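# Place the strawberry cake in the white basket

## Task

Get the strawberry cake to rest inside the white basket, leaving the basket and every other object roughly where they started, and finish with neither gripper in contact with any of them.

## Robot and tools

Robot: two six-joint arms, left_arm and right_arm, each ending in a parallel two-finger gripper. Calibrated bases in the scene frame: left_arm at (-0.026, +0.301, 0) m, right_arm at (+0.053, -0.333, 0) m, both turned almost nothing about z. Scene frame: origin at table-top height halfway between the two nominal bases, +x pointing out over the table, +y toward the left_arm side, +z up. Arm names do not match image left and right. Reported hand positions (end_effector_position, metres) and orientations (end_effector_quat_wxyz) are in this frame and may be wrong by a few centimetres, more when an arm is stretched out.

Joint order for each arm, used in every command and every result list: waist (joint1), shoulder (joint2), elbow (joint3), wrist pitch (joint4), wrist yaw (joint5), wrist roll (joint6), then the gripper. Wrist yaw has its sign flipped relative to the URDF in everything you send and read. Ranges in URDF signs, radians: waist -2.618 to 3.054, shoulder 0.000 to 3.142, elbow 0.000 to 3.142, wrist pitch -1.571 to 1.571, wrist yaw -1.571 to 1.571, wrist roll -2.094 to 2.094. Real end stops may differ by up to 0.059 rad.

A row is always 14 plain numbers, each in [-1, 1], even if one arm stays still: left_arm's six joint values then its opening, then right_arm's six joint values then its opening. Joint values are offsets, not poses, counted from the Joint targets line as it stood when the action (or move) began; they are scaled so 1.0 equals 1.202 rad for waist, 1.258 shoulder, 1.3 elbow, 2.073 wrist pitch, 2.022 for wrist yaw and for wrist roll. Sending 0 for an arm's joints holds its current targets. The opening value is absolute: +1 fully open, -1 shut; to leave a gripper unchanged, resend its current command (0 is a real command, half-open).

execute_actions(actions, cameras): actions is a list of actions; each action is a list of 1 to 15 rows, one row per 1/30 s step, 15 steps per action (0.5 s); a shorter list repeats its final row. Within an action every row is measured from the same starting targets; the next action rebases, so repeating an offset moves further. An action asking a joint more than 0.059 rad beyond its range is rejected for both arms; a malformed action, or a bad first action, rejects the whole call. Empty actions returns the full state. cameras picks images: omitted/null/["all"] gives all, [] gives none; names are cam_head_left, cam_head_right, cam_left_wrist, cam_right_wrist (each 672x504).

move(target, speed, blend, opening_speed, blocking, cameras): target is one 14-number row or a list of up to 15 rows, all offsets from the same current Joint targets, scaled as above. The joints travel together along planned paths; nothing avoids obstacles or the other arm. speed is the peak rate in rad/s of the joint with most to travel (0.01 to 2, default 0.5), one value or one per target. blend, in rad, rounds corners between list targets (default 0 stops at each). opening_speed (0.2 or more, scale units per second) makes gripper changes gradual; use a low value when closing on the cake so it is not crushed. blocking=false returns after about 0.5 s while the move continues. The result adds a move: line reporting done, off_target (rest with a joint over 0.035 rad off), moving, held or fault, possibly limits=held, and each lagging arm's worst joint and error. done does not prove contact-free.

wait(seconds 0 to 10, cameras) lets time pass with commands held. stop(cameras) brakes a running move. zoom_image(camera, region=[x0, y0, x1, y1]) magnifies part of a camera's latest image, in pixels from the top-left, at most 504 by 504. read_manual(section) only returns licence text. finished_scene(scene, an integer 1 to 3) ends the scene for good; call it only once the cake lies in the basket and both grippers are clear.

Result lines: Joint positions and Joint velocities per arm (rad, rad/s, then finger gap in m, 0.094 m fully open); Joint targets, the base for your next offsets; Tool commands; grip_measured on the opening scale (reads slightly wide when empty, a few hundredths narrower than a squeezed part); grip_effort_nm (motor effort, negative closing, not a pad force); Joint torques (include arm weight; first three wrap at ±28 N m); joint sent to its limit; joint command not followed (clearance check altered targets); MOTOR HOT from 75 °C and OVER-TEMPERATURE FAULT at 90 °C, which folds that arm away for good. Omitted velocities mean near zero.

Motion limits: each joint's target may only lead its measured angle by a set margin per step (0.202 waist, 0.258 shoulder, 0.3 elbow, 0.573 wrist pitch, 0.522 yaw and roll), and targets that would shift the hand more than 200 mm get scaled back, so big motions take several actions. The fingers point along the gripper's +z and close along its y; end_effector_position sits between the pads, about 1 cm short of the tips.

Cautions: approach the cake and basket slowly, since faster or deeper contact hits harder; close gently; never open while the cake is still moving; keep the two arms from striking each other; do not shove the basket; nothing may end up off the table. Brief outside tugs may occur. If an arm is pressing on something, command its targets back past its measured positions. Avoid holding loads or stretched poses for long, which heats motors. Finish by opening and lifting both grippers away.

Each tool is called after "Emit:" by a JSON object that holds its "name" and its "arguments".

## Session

Emit:
{"name": "execute_actions", "arguments": {"actions": []}}

Scene clock: 0.00 s.
left_arm: end_effector_position=(+0.3760, +0.2631, +0.0947) grip_measured=+1.000 grip_effort_nm=n/a end_effector_quat_wxyz=(+0.578, +0.088, +0.811, -0.012) | right_arm: end_effector_position=(+0.4512, -0.3626, +0.1106) grip_measured=+1.000 grip_effort_nm=n/a end_effector_quat_wxyz=(+0.591, +0.092, +0.793, -0.113)
Joint positions: left_arm=[-0.103 1.583 0.393 0.851 -0.054 0.106 0.094] | right_arm=[0.078 1.562 0.393 0.869 -0.376 0.04 0.094]
Joint velocities: within noise
Joint torques (N m): no reading
Motor temperatures (°C): left_arm=[22 25 23 21 23 19 23] | right_arm=[23 24 24 29 23 21 20]
Heat: left arm: 25 °C; right arm: 29 °C.
Joint targets: left_arm=[-0.103 1.579 0.397 0.846 -0.055 0.105] | right_arm=[0.078 1.559 0.395 0.857 -0.379 0.040]
Tool commands: left_gripper/opening=+1.0 right_gripper/opening=+1.0

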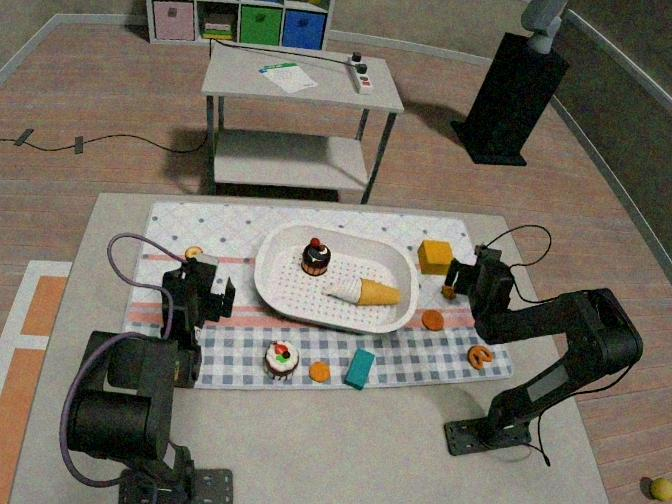

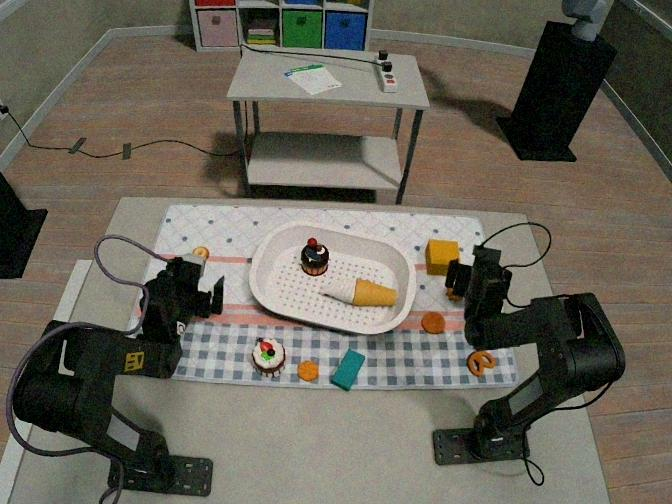

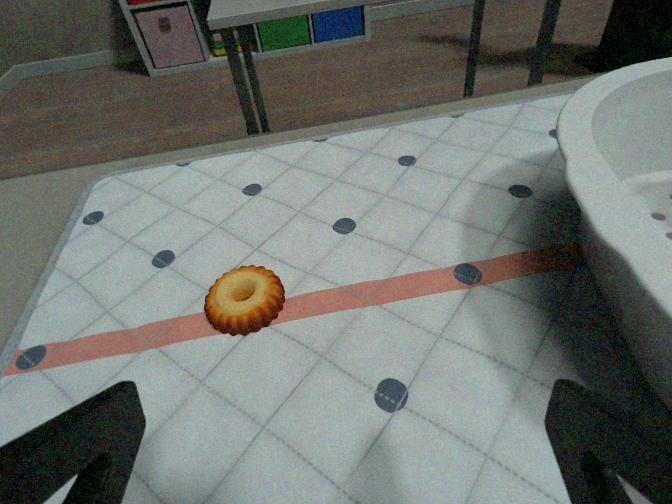

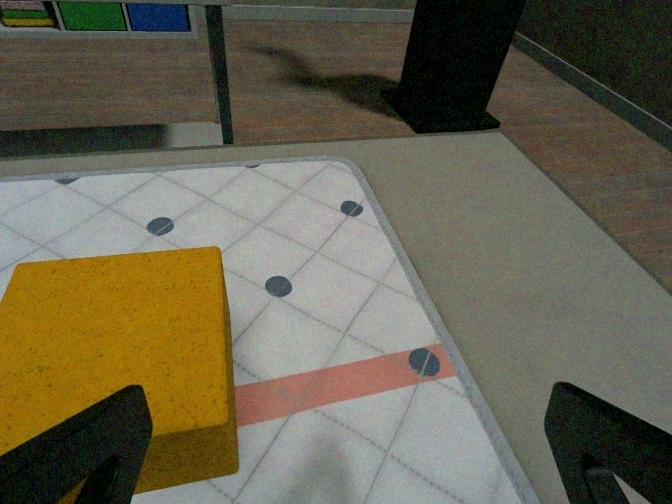

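Emit:
{"name": "move", "arguments": {"target": [[0,0.096,0.6177,-0.6975,0.0272,-0.0519,1,0,0,0,0,0,0,1],[-0.4967,0.0771,0.7915,-0.985,0.0272,-0.0519,1,0,0,0,0,0,0,1]], "blend": 0.25, "speed": 1.2}}

Scene clock: 11.30 s.
left_arm: end_effector_position=(+0.2309, +0.0953, +0.1238) grip_measured=+1.000 grip_effort_nm=-0.002 end_effector_quat_wxyz=(+0.054, +0.334, +0.941, -0.021) | right_arm: end_effector_position=(+0.4512, -0.3626, +0.1106) grip_measured=+1.000 grip_effort_nm=0.032 end_effector_quat_wxyz=(+0.591, +0.092, +0.793, -0.113)
Joint positions: left_arm=[-0.705 1.68 1.399 -1.174 -0.005 0.008 0.094] | right_arm=[0.078 1.562 0.393 0.869 -0.376 0.04 0.094]
Joint torques (N m): left_arm=[0.51 -7.35 8.13 0.39 0.04 -0.07] | right_arm=[0.03 -4.78 6.63 1.53 -0.12 0]
Joint targets: left_arm=[-0.700 1.676 1.427 -1.196 0.000 0.000] | right_arm=[0.078 1.559 0.395 0.857 -0.379 0.040]
move: done

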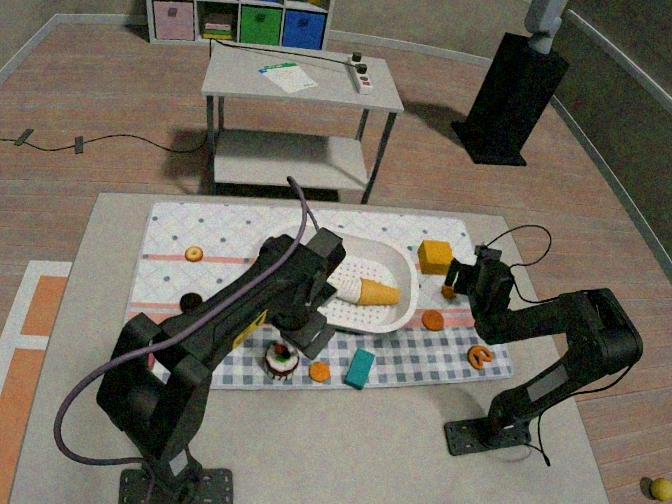

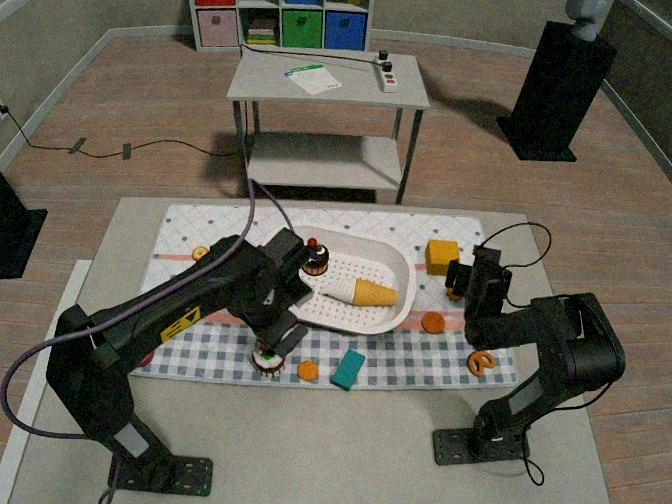

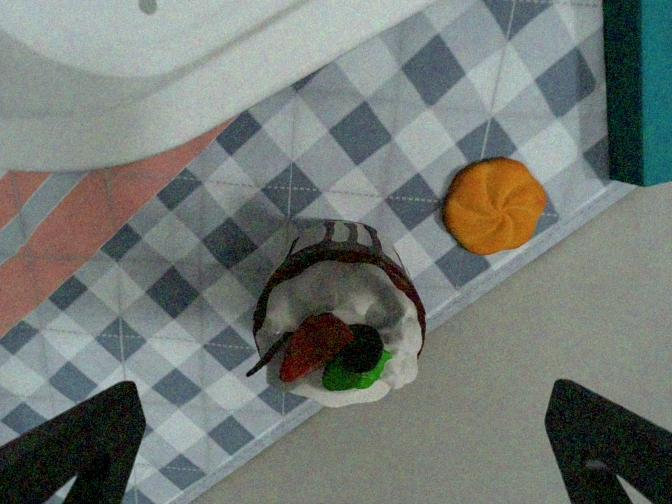

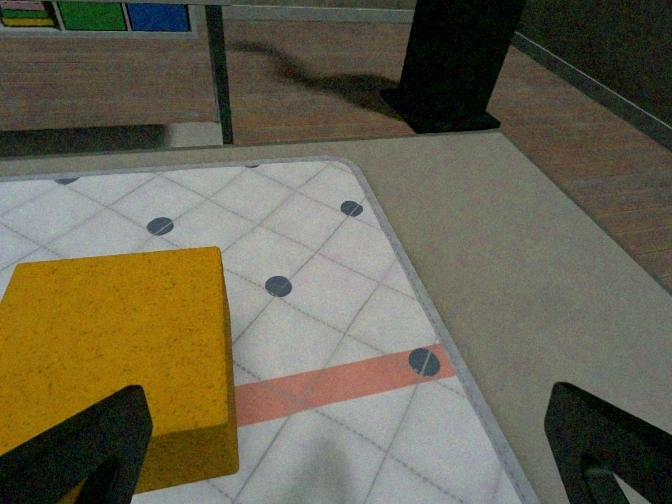

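Emit:
{"name": "move", "arguments": {"target": [[0.009,0.0103,-0.03,-0.0285,0,0,1,0,0,0,0,0,0,1],[0.009,0.0827,-0.2523,0.1529,0,0,1,0,0,0,0,0,0,1],[0.009,0.0827,-0.2523,0.1529,0,0,0.3,0,0,0,0,0,0,1]], "blend": [0.03,0,0], "speed": 0.5, "opening_speed": 0.4, "cameras": ["cam_left_wrist","cam_head_left"]}}

Scene clock: 30.67 s.
left_arm: end_effector_position=(+0.2138, +0.1130, +0.0255) grip_measured=+0.403 grip_effort_nm=-1.018 end_effector_quat_wxyz=(+0.003, +0.329, +0.944, -0.004) | right_arm: end_effector_position=(+0.4512, -0.3626, +0.1106) grip_measured=+1.000 grip_effort_nm=0.027 end_effector_quat_wxyz=(+0.591, +0.092, +0.793, -0.113)
Joint positions: left_arm=[-0.695 1.772 1.11 -0.9 -0.005 0.008 0.066] | right_arm=[0.078 1.562 0.393 0.869 -0.376 0.04 0.094]
Joint torques (N m): left_arm=[0.53 -6.63 4.37 0.58 0.04 -0.06] | right_arm=[0.03 -4.78 6.61 1.52 -0.12 0]
Joint targets: left_arm=[-0.689 1.780 1.099 -0.880 0.000 0.000] | right_arm=[0.078 1.559 0.395 0.857 -0.379 0.040]
move: done; blend cut to 0.0295 rad at target 1
Images, in order: cam_head_left, cam_left_wrist.

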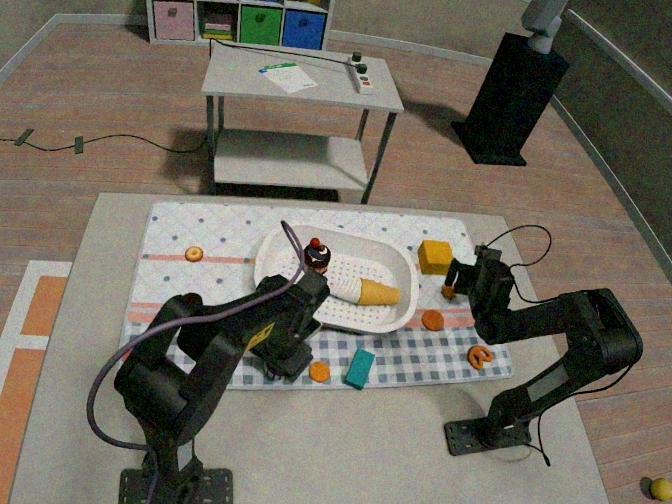

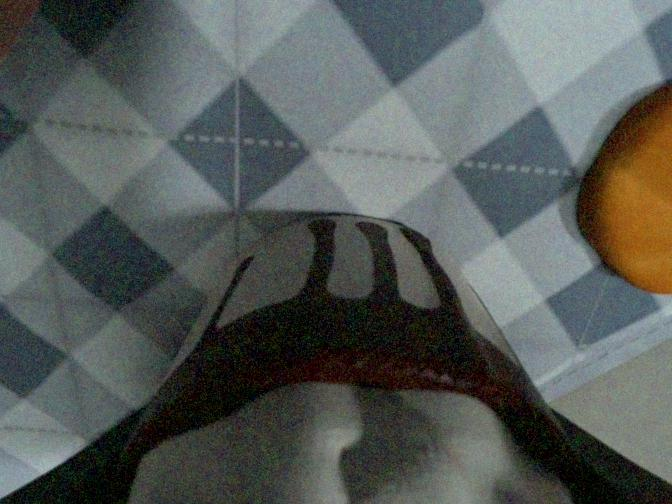

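Emit:
{"name": "move", "arguments": {"target": [[0.009,-0.0604,0.3054,-0.2335,0,0,0.3,0,0,0,0,0,0,1],[0.124,0.31,0.8046,-0.1606,0,0,0.3,0,0,0,0,0,0,1]], "speed": 0.7, "blend": 0.08, "cameras": ["cam_left_wrist","cam_head_right"]}}

Scene clock: 42.43 s.
left_arm: end_effector_position=(+0.3966, +0.0641, +0.1485) grip_measured=+0.402 grip_effort_nm=-1.028 end_effector_quat_wxyz=(+0.140, +0.254, +0.956, -0.038) | right_arm: end_effector_position=(+0.4512, -0.3626, +0.1106) grip_measured=+1.000 grip_effort_nm=0.027 end_effector_quat_wxyz=(+0.591, +0.092, +0.793, -0.113)
Joint positions: left_arm=[-0.541 2.158 2.109 -1.232 -0.005 0.008 0.066] | right_arm=[0.078 1.562 0.393 0.869 -0.376 0.04 0.094]
Joint torques (N m): left_arm=[0.09 -10.5 8.92 1.14 0.04 -0.06] | right_arm=[0.05 -4.77 6.61 1.53 -0.12 0]
Joint targets: left_arm=[-0.540 2.170 2.144 -1.212 0.000 0.000] | right_arm=[0.078 1.559 0.395 0.857 -0.379 0.040]
move: off_target (left_arm); left_arm: the elbow is farthest, 0.036 rad from its target
Images, in order: cam_head_right, cam_left_wrist.

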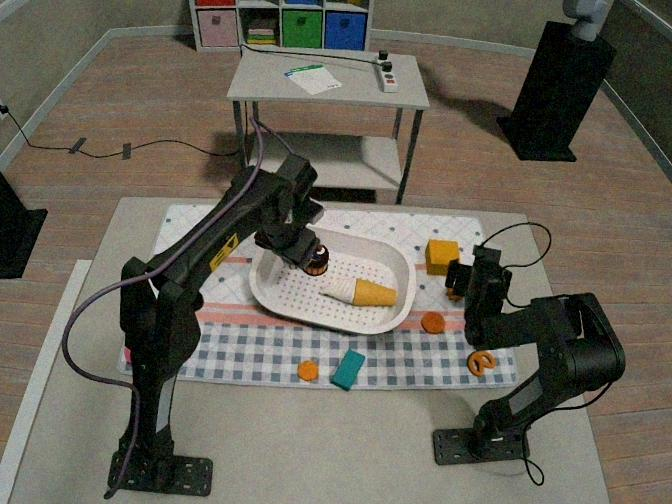

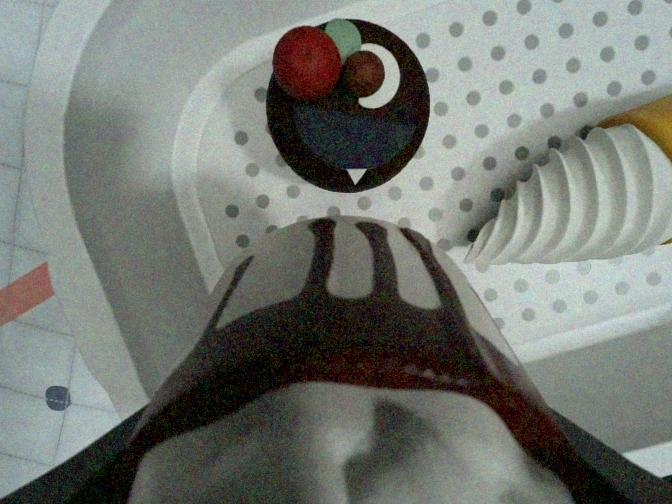

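Emit:
{"name": "move", "arguments": {"target": [[0.0208,0.1431,-0.0115,-0.0241,0,0,0.3,0,0,0,0,0,0,1],[0.0208,0.151,-0.1046,0.0323,0,0,0.3,0,0,0,0,0,0,1]], "speed": [0.35,0.12], "blend": [0.02,0], "cameras": ["cam_left_wrist"]}}

Scene clock: 60.90 s.
left_arm: end_effector_position=(+0.3936, +0.0773, +0.0393) grip_measured=+0.402 grip_effort_nm=-1.023 end_effector_quat_wxyz=(+0.039, +0.246, +0.968, -0.012) | right_arm: end_effector_position=(+0.4512, -0.3626, +0.1106) grip_measured=+1.000 grip_effort_nm=0.032 end_effector_quat_wxyz=(+0.591, +0.092, +0.793, -0.113)
Joint positions: left_arm=[-0.52 2.344 2.022 -1.168 -0.005 0.008 0.066] | right_arm=[0.078 1.562 0.393 0.869 -0.376 0.04 0.094]
Joint torques (N m): left_arm=[0.5 -11.45 4.72 0.73 0.05 -0.05] | right_arm=[0.05 -4.75 6.6 1.53 -0.12 0]
Joint targets: left_arm=[-0.515 2.360 2.009 -1.145 0.000 0.000] | right_arm=[0.078 1.559 0.395 0.857 -0.379 0.040]
move: done
Images, in order: cam_left_wrist.

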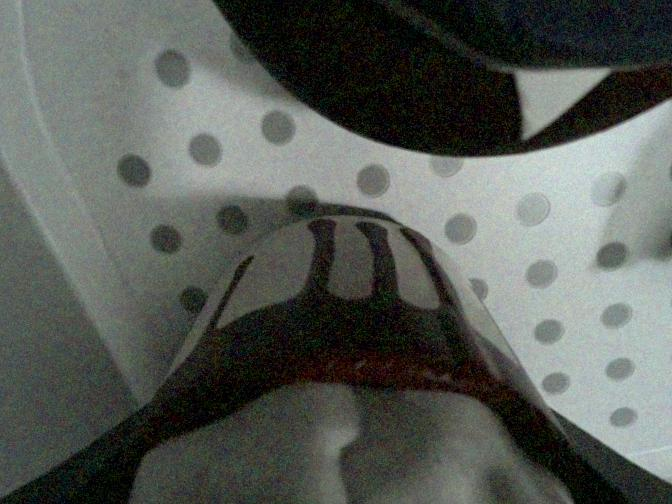

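Emit:
{"name": "move", "arguments": {"target": [[0,0,-0.018,0.01,0,0,0.3,0,0,0,0,0,0,1],[0,0,-0.008,0.0,0,0,0.3,0,0,0,0,0,0,1]], "speed": 0.1, "cameras": ["cam_left_wrist"]}}

Scene clock: 68.67 s.
left_arm: end_effector_position=(+0.3940, +0.0771, +0.0371) grip_measured=+0.402 grip_effort_nm=-1.023 end_effector_quat_wxyz=(+0.040, +0.246, +0.968, -0.012) | right_arm: end_effector_position=(+0.4512, -0.3626, +0.1106) grip_measured=+1.000 grip_effort_nm=0.027 end_effector_quat_wxyz=(+0.591, +0.092, +0.793, -0.113)
Joint positions: left_arm=[-0.52 2.344 2.013 -1.156 -0.005 0.008 0.066] | right_arm=[0.078 1.562 0.393 0.869 -0.376 0.04 0.094]
Joint torques (N m): left_arm=[0.47 -11.45 4.63 0.63 0.05 -0.06] | right_arm=[0.03 -4.77 6.6 1.53 -0.12 0]
Motor temperatures (°C): left_arm=[22 31 25 23 23 19 24] | right_arm=[23 25 26 34 23 21 20]
Heat: left arm: 31 °C; right arm: 34 °C.
Joint targets: left_arm=[-0.515 2.360 1.998 -1.145 0.000 0.000] | right_arm=[0.078 1.559 0.395 0.857 -0.379 0.040]
move: done
Images, in order: cam_left_wrist.

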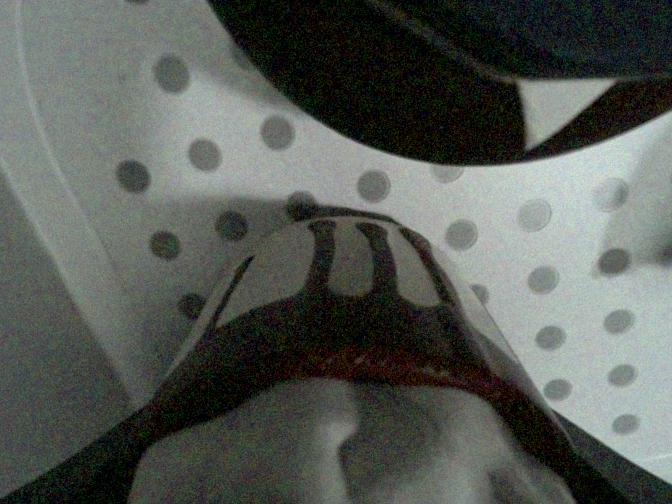

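Emit:
{"name": "move", "arguments": {"target": [0,0,-0.017,0.009,0,0,0.3,0,0,0,0,0,0,1], "speed": 0.1, "cameras": ["cam_left_wrist"]}}

Scene clock: 72.50 s.
left_arm: end_effector_position=(+0.3940, +0.0770, +0.0364) grip_measured=+0.402 grip_effort_nm=-1.028 end_effector_quat_wxyz=(+0.040, +0.246, +0.968, -0.012) | right_arm: end_effector_position=(+0.4512, -0.3626, +0.1106) grip_measured=+1.000 grip_effort_nm=0.027 end_effector_quat_wxyz=(+0.591, +0.092, +0.793, -0.113)
Joint positions: left_arm=[-0.52 2.344 2.01 -1.153 -0.005 0.008 0.066] | right_arm=[0.078 1.562 0.393 0.869 -0.376 0.04 0.094]
Joint torques (N m): left_arm=[0.49 -11.43 3.12 0.8 0.05 -0.06] | right_arm=[0.05 -4.77 6.61 1.53 -0.12 0]
Joint targets: left_arm=[-0.515 2.360 1.976 -1.127 0.000 0.000] | right_arm=[0.078 1.559 0.395 0.857 -0.379 0.040]
move: done
Images, in order: cam_left_wrist.

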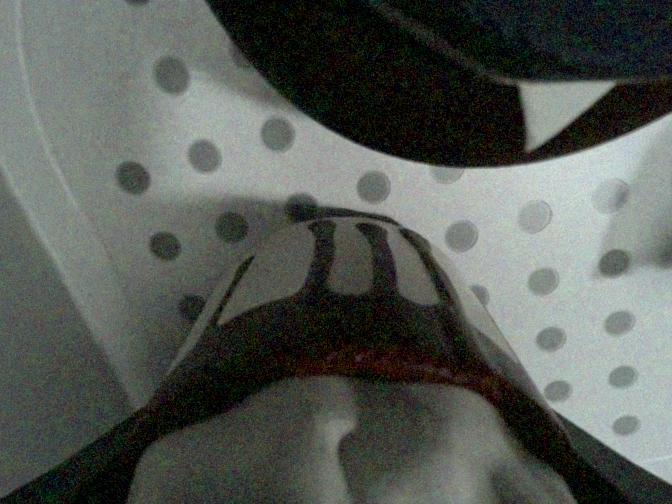

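Emit:
{"name": "move", "arguments": {"target": [[0,0,0.019,-0.0087,0,0,0.3,0,0,0,0,0,0,1],[0,0,0.019,-0.0087,0,0,0.72,0,0,0,0,0,0,1],[0,0.004,0.1415,-0.0642,0,0,0.72,0,0,0,0,0,0,1],[0,-0.151,0.1292,-0.041,0,0,0.72,0,0,0,0,0,0,1],[0,-0.4452,-0.1738,-0.0835,0,0,0.72,0,0,0,0,0,0,1]], "speed": [0.1,0.1,0.25,0.4,0.7], "blend": [0,0,0.03,0.05,0], "opening_speed": 0.4, "cameras": ["cam_left_wrist","cam_head_right"]}}

Scene clock: 83.63 s.
left_arm: end_effector_position=(+0.3183, +0.1174, +0.1807) grip_measured=+0.718 grip_effort_nm=0.125 end_effector_quat_wxyz=(+0.115, +0.245, +0.962, -0.031) | right_arm: end_effector_position=(+0.4512, -0.3626, +0.1106) grip_measured=+1.000 grip_effort_nm=0.027 end_effector_quat_wxyz=(+0.591, +0.092, +0.793, -0.113)
Joint positions: left_arm=[-0.52 1.817 1.766 -1.282 -0.005 0.008 0.081] | right_arm=[0.078 1.562 0.393 0.869 -0.376 0.04 0.094]
Joint torques (N m): left_arm=[0.5 -9.85 4.67 0.67 0.05 -0.06] | right_arm=[0.03 -4.77 6.61 1.53 -0.12 0]
Joint targets: left_arm=[-0.515 1.800 1.750 -1.300 0.000 0.001] | right_arm=[0.078 1.559 0.395 0.857 -0.379 0.040]
move: done
Images, in order: cam_head_right, cam_left_wrist.

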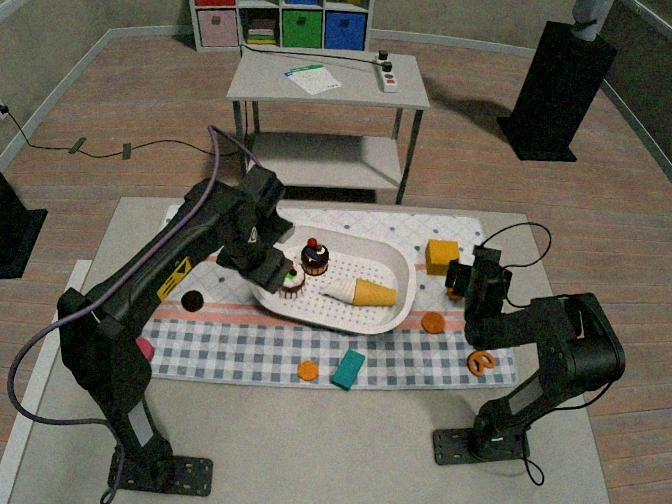

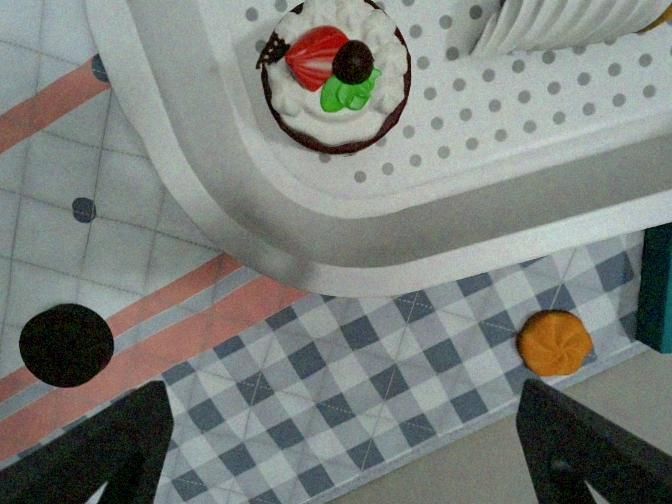

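Emit:
{"name": "finished_scene", "arguments": {"scene": 2}}

The scene is finished: the task was done.


## Next scene

The same job, from a new start.

Emit:
{"name": "execute_actions", "arguments": {"actions": []}}

Scene clock: 0.00 s.
left_arm: end_effector_position=(+0.3701, +0.3334, +0.1050) grip_measured=+1.000 grip_effort_nm=n/a end_effector_quat_wxyz=(+0.593, -0.053, +0.803, +0.032) | right_arm: end_effector_position=(+0.4655, -0.3440, +0.1221) grip_measured=+1.000 grip_effort_nm=n/a end_effector_quat_wxyz=(+0.618, +0.034, +0.785, -0.032)
Joint positions: left_arm=[0.018 1.543 0.359 0.885 0.068 -0.032 0.094] | right_arm=[0.01 1.573 0.405 0.93 -0.111 0.019 0.094]
Joint velocities: within noise
Joint torques (N m): no reading
Motor temperatures (°C): left_arm=[22 24 22 20 23 19 23] | right_arm=[23 22 23 26 23 21 20]
Heat: left arm: 24 °C; right arm: 26 °C.
Joint targets: left_arm=[0.018 1.538 0.363 0.880 0.068 -0.032] | right_arm=[0.010 1.571 0.407 0.919 -0.112 0.019]
Tool commands: left_gripper/opening=+1.0 right_gripper/opening=+1.0

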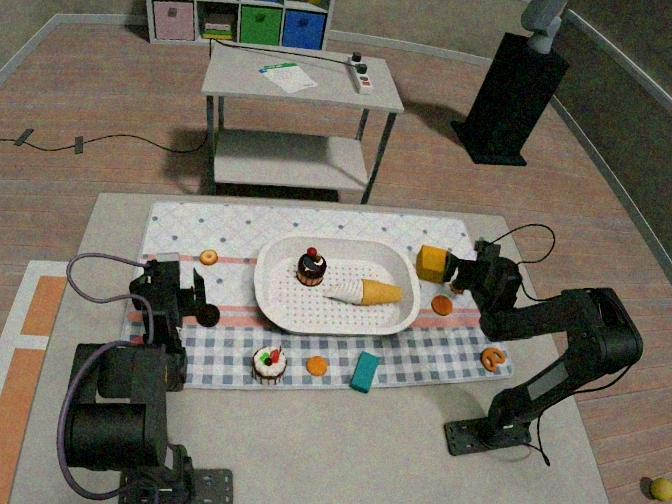

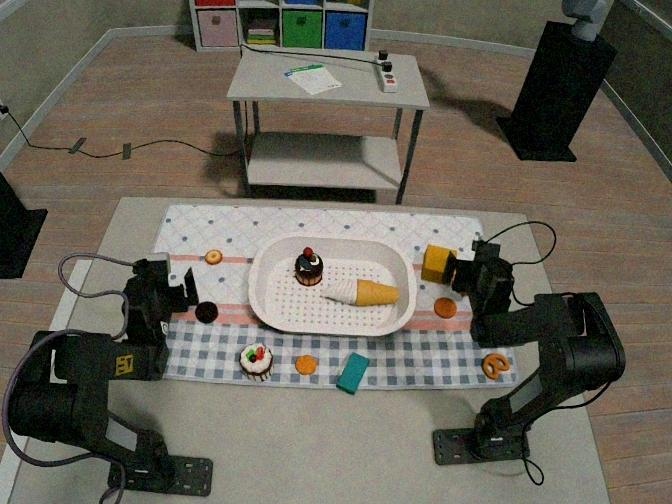

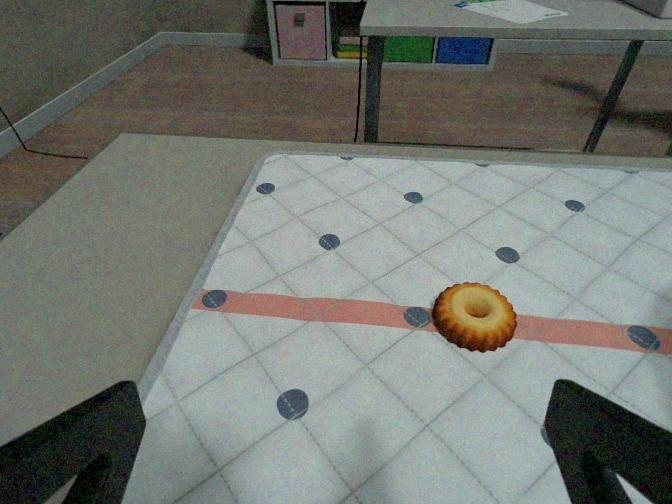

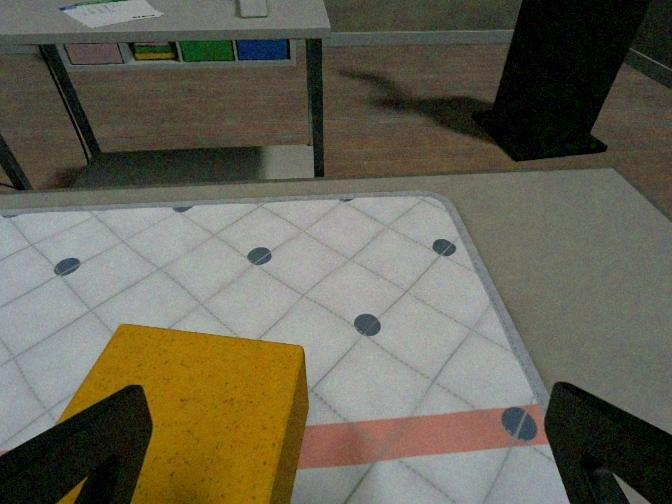

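Emit:
{"name": "move", "arguments": {"target": [[0,0.129,0.644,-0.7,-0.0336,0.0158,1,0,0,0,0,0,0,1],[-0.539,0.0652,0.7208,-0.995,-0.0336,0.0158,1,0,0,0,0,0,0,1]], "blend": 0.25, "speed": 1.2, "cameras": ["cam_left_wrist"]}}

Scene clock: 13.77 s.
left_arm: end_effector_position=(+0.2204, +0.1323, +0.1018) grip_measured=+1.000 grip_effort_nm=0.002 end_effector_quat_wxyz=(+0.020, +0.293, +0.956, -0.006) | right_arm: end_effector_position=(+0.4655, -0.3440, +0.1221) grip_measured=+1.000 grip_effort_nm=0.027 end_effector_quat_wxyz=(+0.618, +0.034, +0.785, -0.032)
Joint positions: left_arm=[-0.633 1.641 1.273 -1.162 0 -0.006 0.094] | right_arm=[0.01 1.573 0.405 0.93 -0.111 0.019 0.094]
Joint torques (N m): left_arm=[0.31 -8.29 7.82 0.21 0.01 0.09] | right_arm=[0.05 -4.98 6.61 1.54 -0.05 -0.01]
Joint targets: left_arm=[-0.629 1.621 1.300 -1.183 0.000 0.000] | right_arm=[0.010 1.571 0.407 0.919 -0.112 0.019]
move: done
Images, in order: cam_left_wrist.

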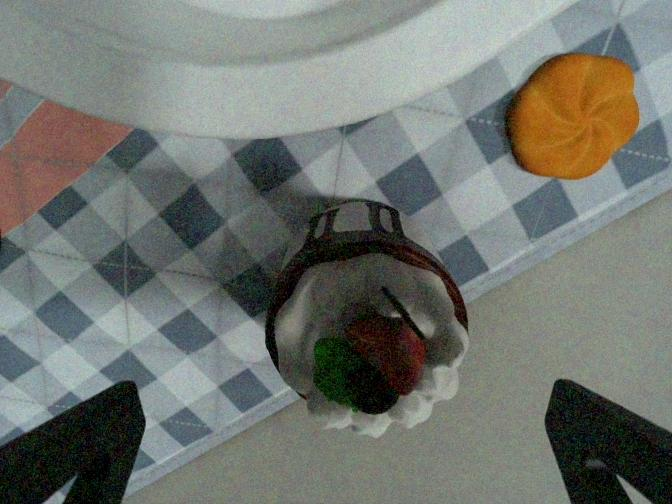

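Emit:
{"name": "move", "arguments": {"target": [[-0.0191,0.0072,-0.0115,-0.0251,0,0,1,0,0,0,0,0,0,1],[-0.0191,0.0795,-0.2031,0.1442,0,0,1,0,0,0,0,0,0,1],[-0.0191,0.0795,-0.2031,0.1442,0,0,0.3,0,0,0,0,0,0,1]], "blend": [0.03,0,0], "speed": 0.5, "opening_speed": 0.4, "cameras": ["cam_left_wrist","cam_head_left"]}}

Scene clock: 29.07 s.
left_arm: end_effector_position=(+0.2084, +0.1344, +0.0277) grip_measured=+0.405 grip_effort_nm=-1.009 end_effector_quat_wxyz=(+0.001, +0.301, +0.954, -0.002) | right_arm: end_effector_position=(+0.4655, -0.3440, +0.1221) grip_measured=+1.000 grip_effort_nm=0.032 end_effector_quat_wxyz=(+0.618, +0.034, +0.785, -0.032)
Joint positions: left_arm=[-0.649 1.713 1.048 -0.903 -0.003 -0.006 0.066] | right_arm=[0.01 1.573 0.405 0.93 -0.111 0.019 0.094]
Joint torques (N m): left_arm=[-0.32 -6.15 4.23 0.55 0.03 0.09] | right_arm=[0.03 -4.98 6.6 1.54 -0.05 0]
Motor temperatures (°C): left_arm=[22 26 23 22 23 19 23] | right_arm=[23 23 24 31 23 21 20]
Heat: left arm: 26 °C; right arm: 31 °C.
Joint targets: left_arm=[-0.652 1.721 1.036 -0.884 0.000 0.000] | right_arm=[0.010 1.571 0.407 0.919 -0.112 0.019]
move: done; blend cut to 0.026 rad at target 1
Images, in order: cam_head_left, cam_left_wrist.

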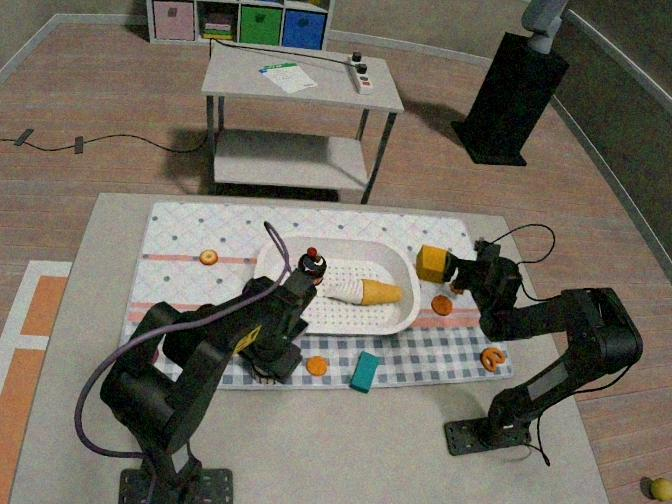

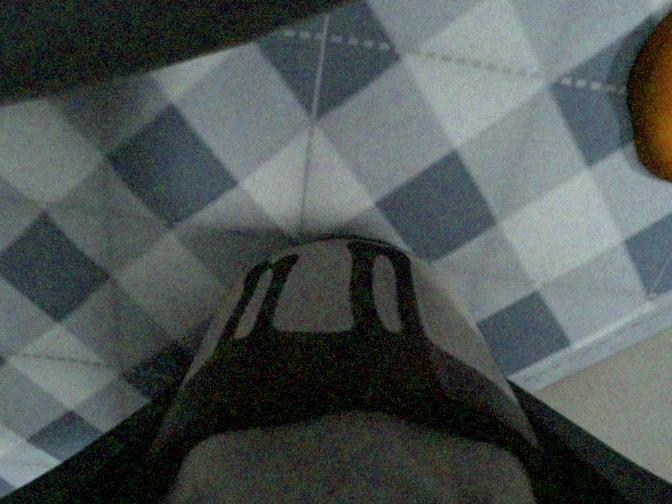

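Emit:
{"name": "move", "arguments": {"target": [[0,-0.0564,0.3031,-0.2296,0,0,0.3,0,0,0,0,0,0,1],[0.1015,0.2854,0.78,-0.1862,0,0,0.3,0,0,0,0,0,0,1]], "speed": 0.7, "blend": 0.08, "cameras": ["cam_left_wrist","cam_head_right"]}}

Scene clock: 41.20 s.
left_arm: end_effector_position=(+0.3695, +0.0844, +0.1565) grip_measured=+0.404 grip_effort_nm=-1.023 end_effector_quat_wxyz=(+0.113, +0.244, +0.963, -0.031) | right_arm: end_effector_position=(+0.4655, -0.3440, +0.1221) grip_measured=+1.000 grip_effort_nm=0.022 end_effector_quat_wxyz=(+0.618, +0.034, +0.785, -0.032)
Joint positions: left_arm=[-0.532 2.067 2.016 -1.285 -0.003 -0.006 0.066] | right_arm=[0.01 1.573 0.405 0.93 -0.111 0.019 0.094]
Joint torques (N m): left_arm=[0.17 -9.87 8.61 0.98 0.03 0.09] | right_arm=[0.03 -4.98 6.6 1.54 -0.04 -0.01]
Joint targets: left_arm=[-0.530 2.080 2.050 -1.270 0.000 0.000] | right_arm=[0.010 1.571 0.407 0.919 -0.112 0.019]
move: done
Images, in order: cam_head_right, cam_left_wrist.

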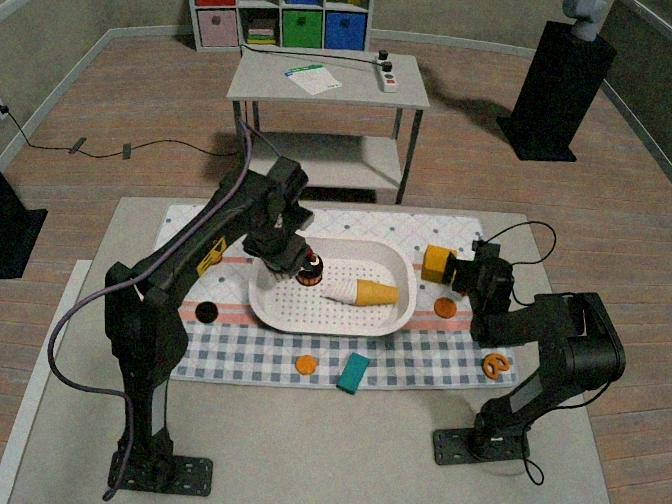

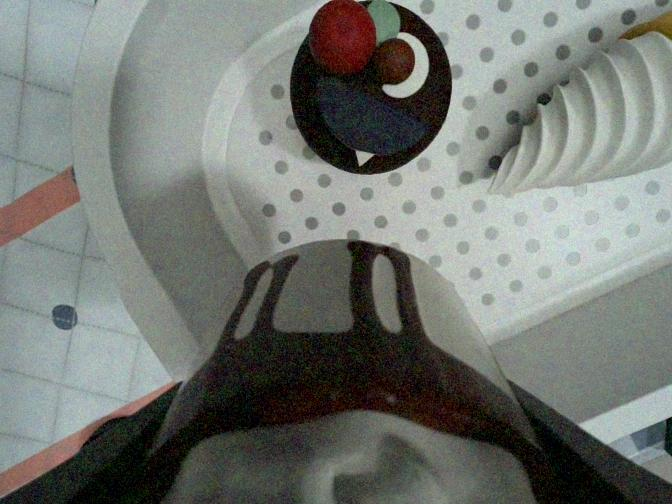

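Emit:
{"name": "move", "arguments": {"target": [[-0.0524,0.1415,-0.0654,0.0193,0,0,0.3,0,0,0,0,0,0,1],[-0.0524,0.1566,-0.1446,0.0656,0,0,0.3,0,0,0,0,0,0,1],[-0.0524,0.1566,-0.1592,0.0704,0,0,0.3,0,0,0,0,0,0,1]], "speed": [0.35,0.12,0.08], "blend": [0.02,0.01,0], "cameras": ["cam_left_wrist"]}}

Scene clock: 69.67 s.
left_arm: end_effector_position=(+0.3491, +0.0651, +0.0379) grip_measured=+0.404 grip_effort_nm=-1.023 end_effector_quat_wxyz=(+0.013, +0.274, +0.962, -0.005) | right_arm: end_effector_position=(+0.4655, -0.3440, +0.1221) grip_measured=+1.000 grip_effort_nm=0.027 end_effector_quat_wxyz=(+0.618, +0.034, +0.785, -0.032)
Joint positions: left_arm=[-0.592 2.257 1.871 -1.157 -0.003 -0.006 0.066] | right_arm=[0.01 1.573 0.405 0.93 -0.111 0.019 0.094]
Joint torques (N m): left_arm=[-0.08 -10.55 3.48 0.75 0.02 0.09] | right_arm=[0.03 -4.98 6.58 1.54 -0.05 -0.01]
Joint targets: left_arm=[-0.593 2.277 1.843 -1.124 0.000 0.000] | right_arm=[0.010 1.571 0.407 0.919 -0.112 0.019]
move: done; blend cut to 0.0095 rad at target 2
Images, in order: cam_left_wrist.

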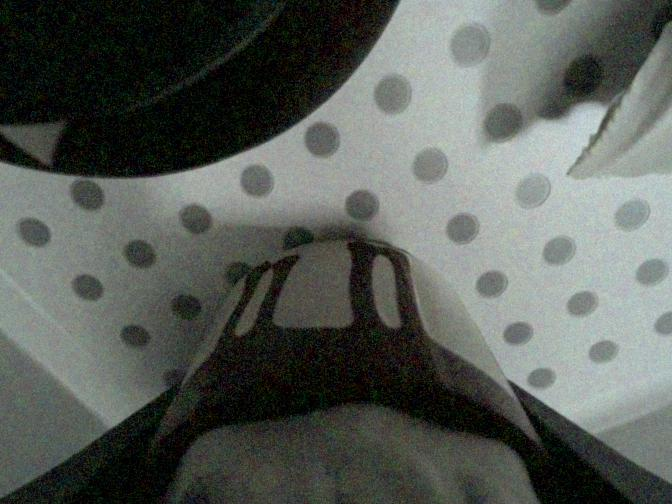

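Emit:
{"name": "move", "arguments": {"target": [[0,0,0.0154,-0.0077,0,0,0.3,0,0,0,0,0,0,1],[0,0,0.0154,-0.0077,0,0,0.72,0,0,0,0,0,0,1],[0,-0.0135,0.1054,-0.056,0,0,0.72,0,0,0,0,0,0,1],[0,-0.1566,0.1592,-0.0704,0,0,0.72,0,0,0,0,0,0,1],[0,-0.3792,-0.0715,-0.0849,0,0,0.72,0,0,0,0,0,0,1]], "speed": [0.1,0.1,0.25,0.4,0.7], "blend": [0,0,0.03,0.05,0], "opening_speed": 0.4, "cameras": ["cam_left_wrist","cam_head_right"]}}

Scene clock: 79.73 s.
left_arm: end_effector_position=(+0.3043, +0.0933, +0.1797) grip_measured=+0.718 grip_effort_nm=0.110 end_effector_quat_wxyz=(+0.111, +0.272, +0.955, -0.034) | right_arm: end_effector_position=(+0.4655, -0.3440, +0.1221) grip_measured=+1.000 grip_effort_nm=0.027 end_effector_quat_wxyz=(+0.618, +0.034, +0.785, -0.032)
Joint positions: left_arm=[-0.592 1.821 1.769 -1.285 -0.003 -0.006 0.081] | right_arm=[0.01 1.573 0.405 0.93 -0.111 0.019 0.094]
Joint torques (N m): left_arm=[-0.09 -10.39 4.42 0.67 0.03 0.09] | right_arm=[0.03 -5 6.6 1.54 -0.05 -0.01]
Joint targets: left_arm=[-0.593 1.800 1.750 -1.300 0.000 0.000] | right_arm=[0.010 1.571 0.407 0.919 -0.112 0.019]
move: done
Images, in order: cam_head_right, cam_left_wrist.

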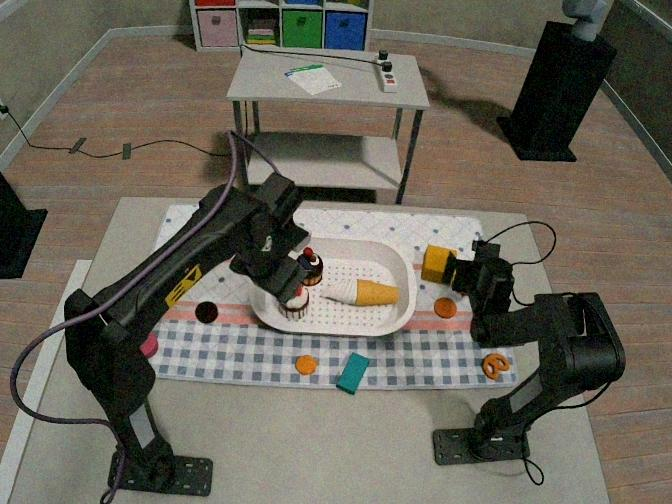

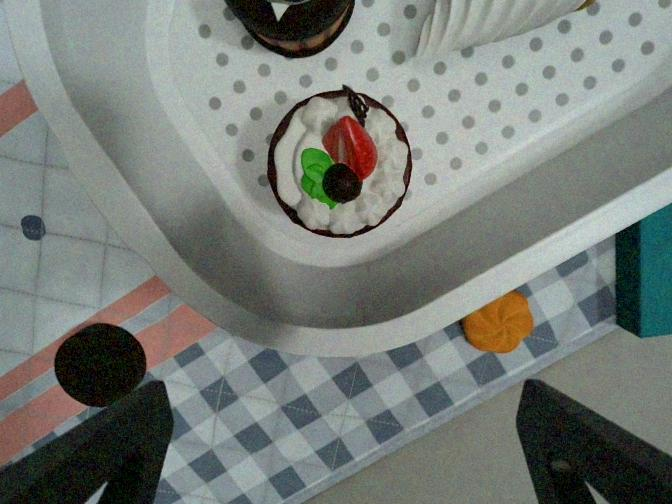

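Emit:
{"name": "finished_scene", "arguments": {"scene": 3}}

The scene is finished: the task was done.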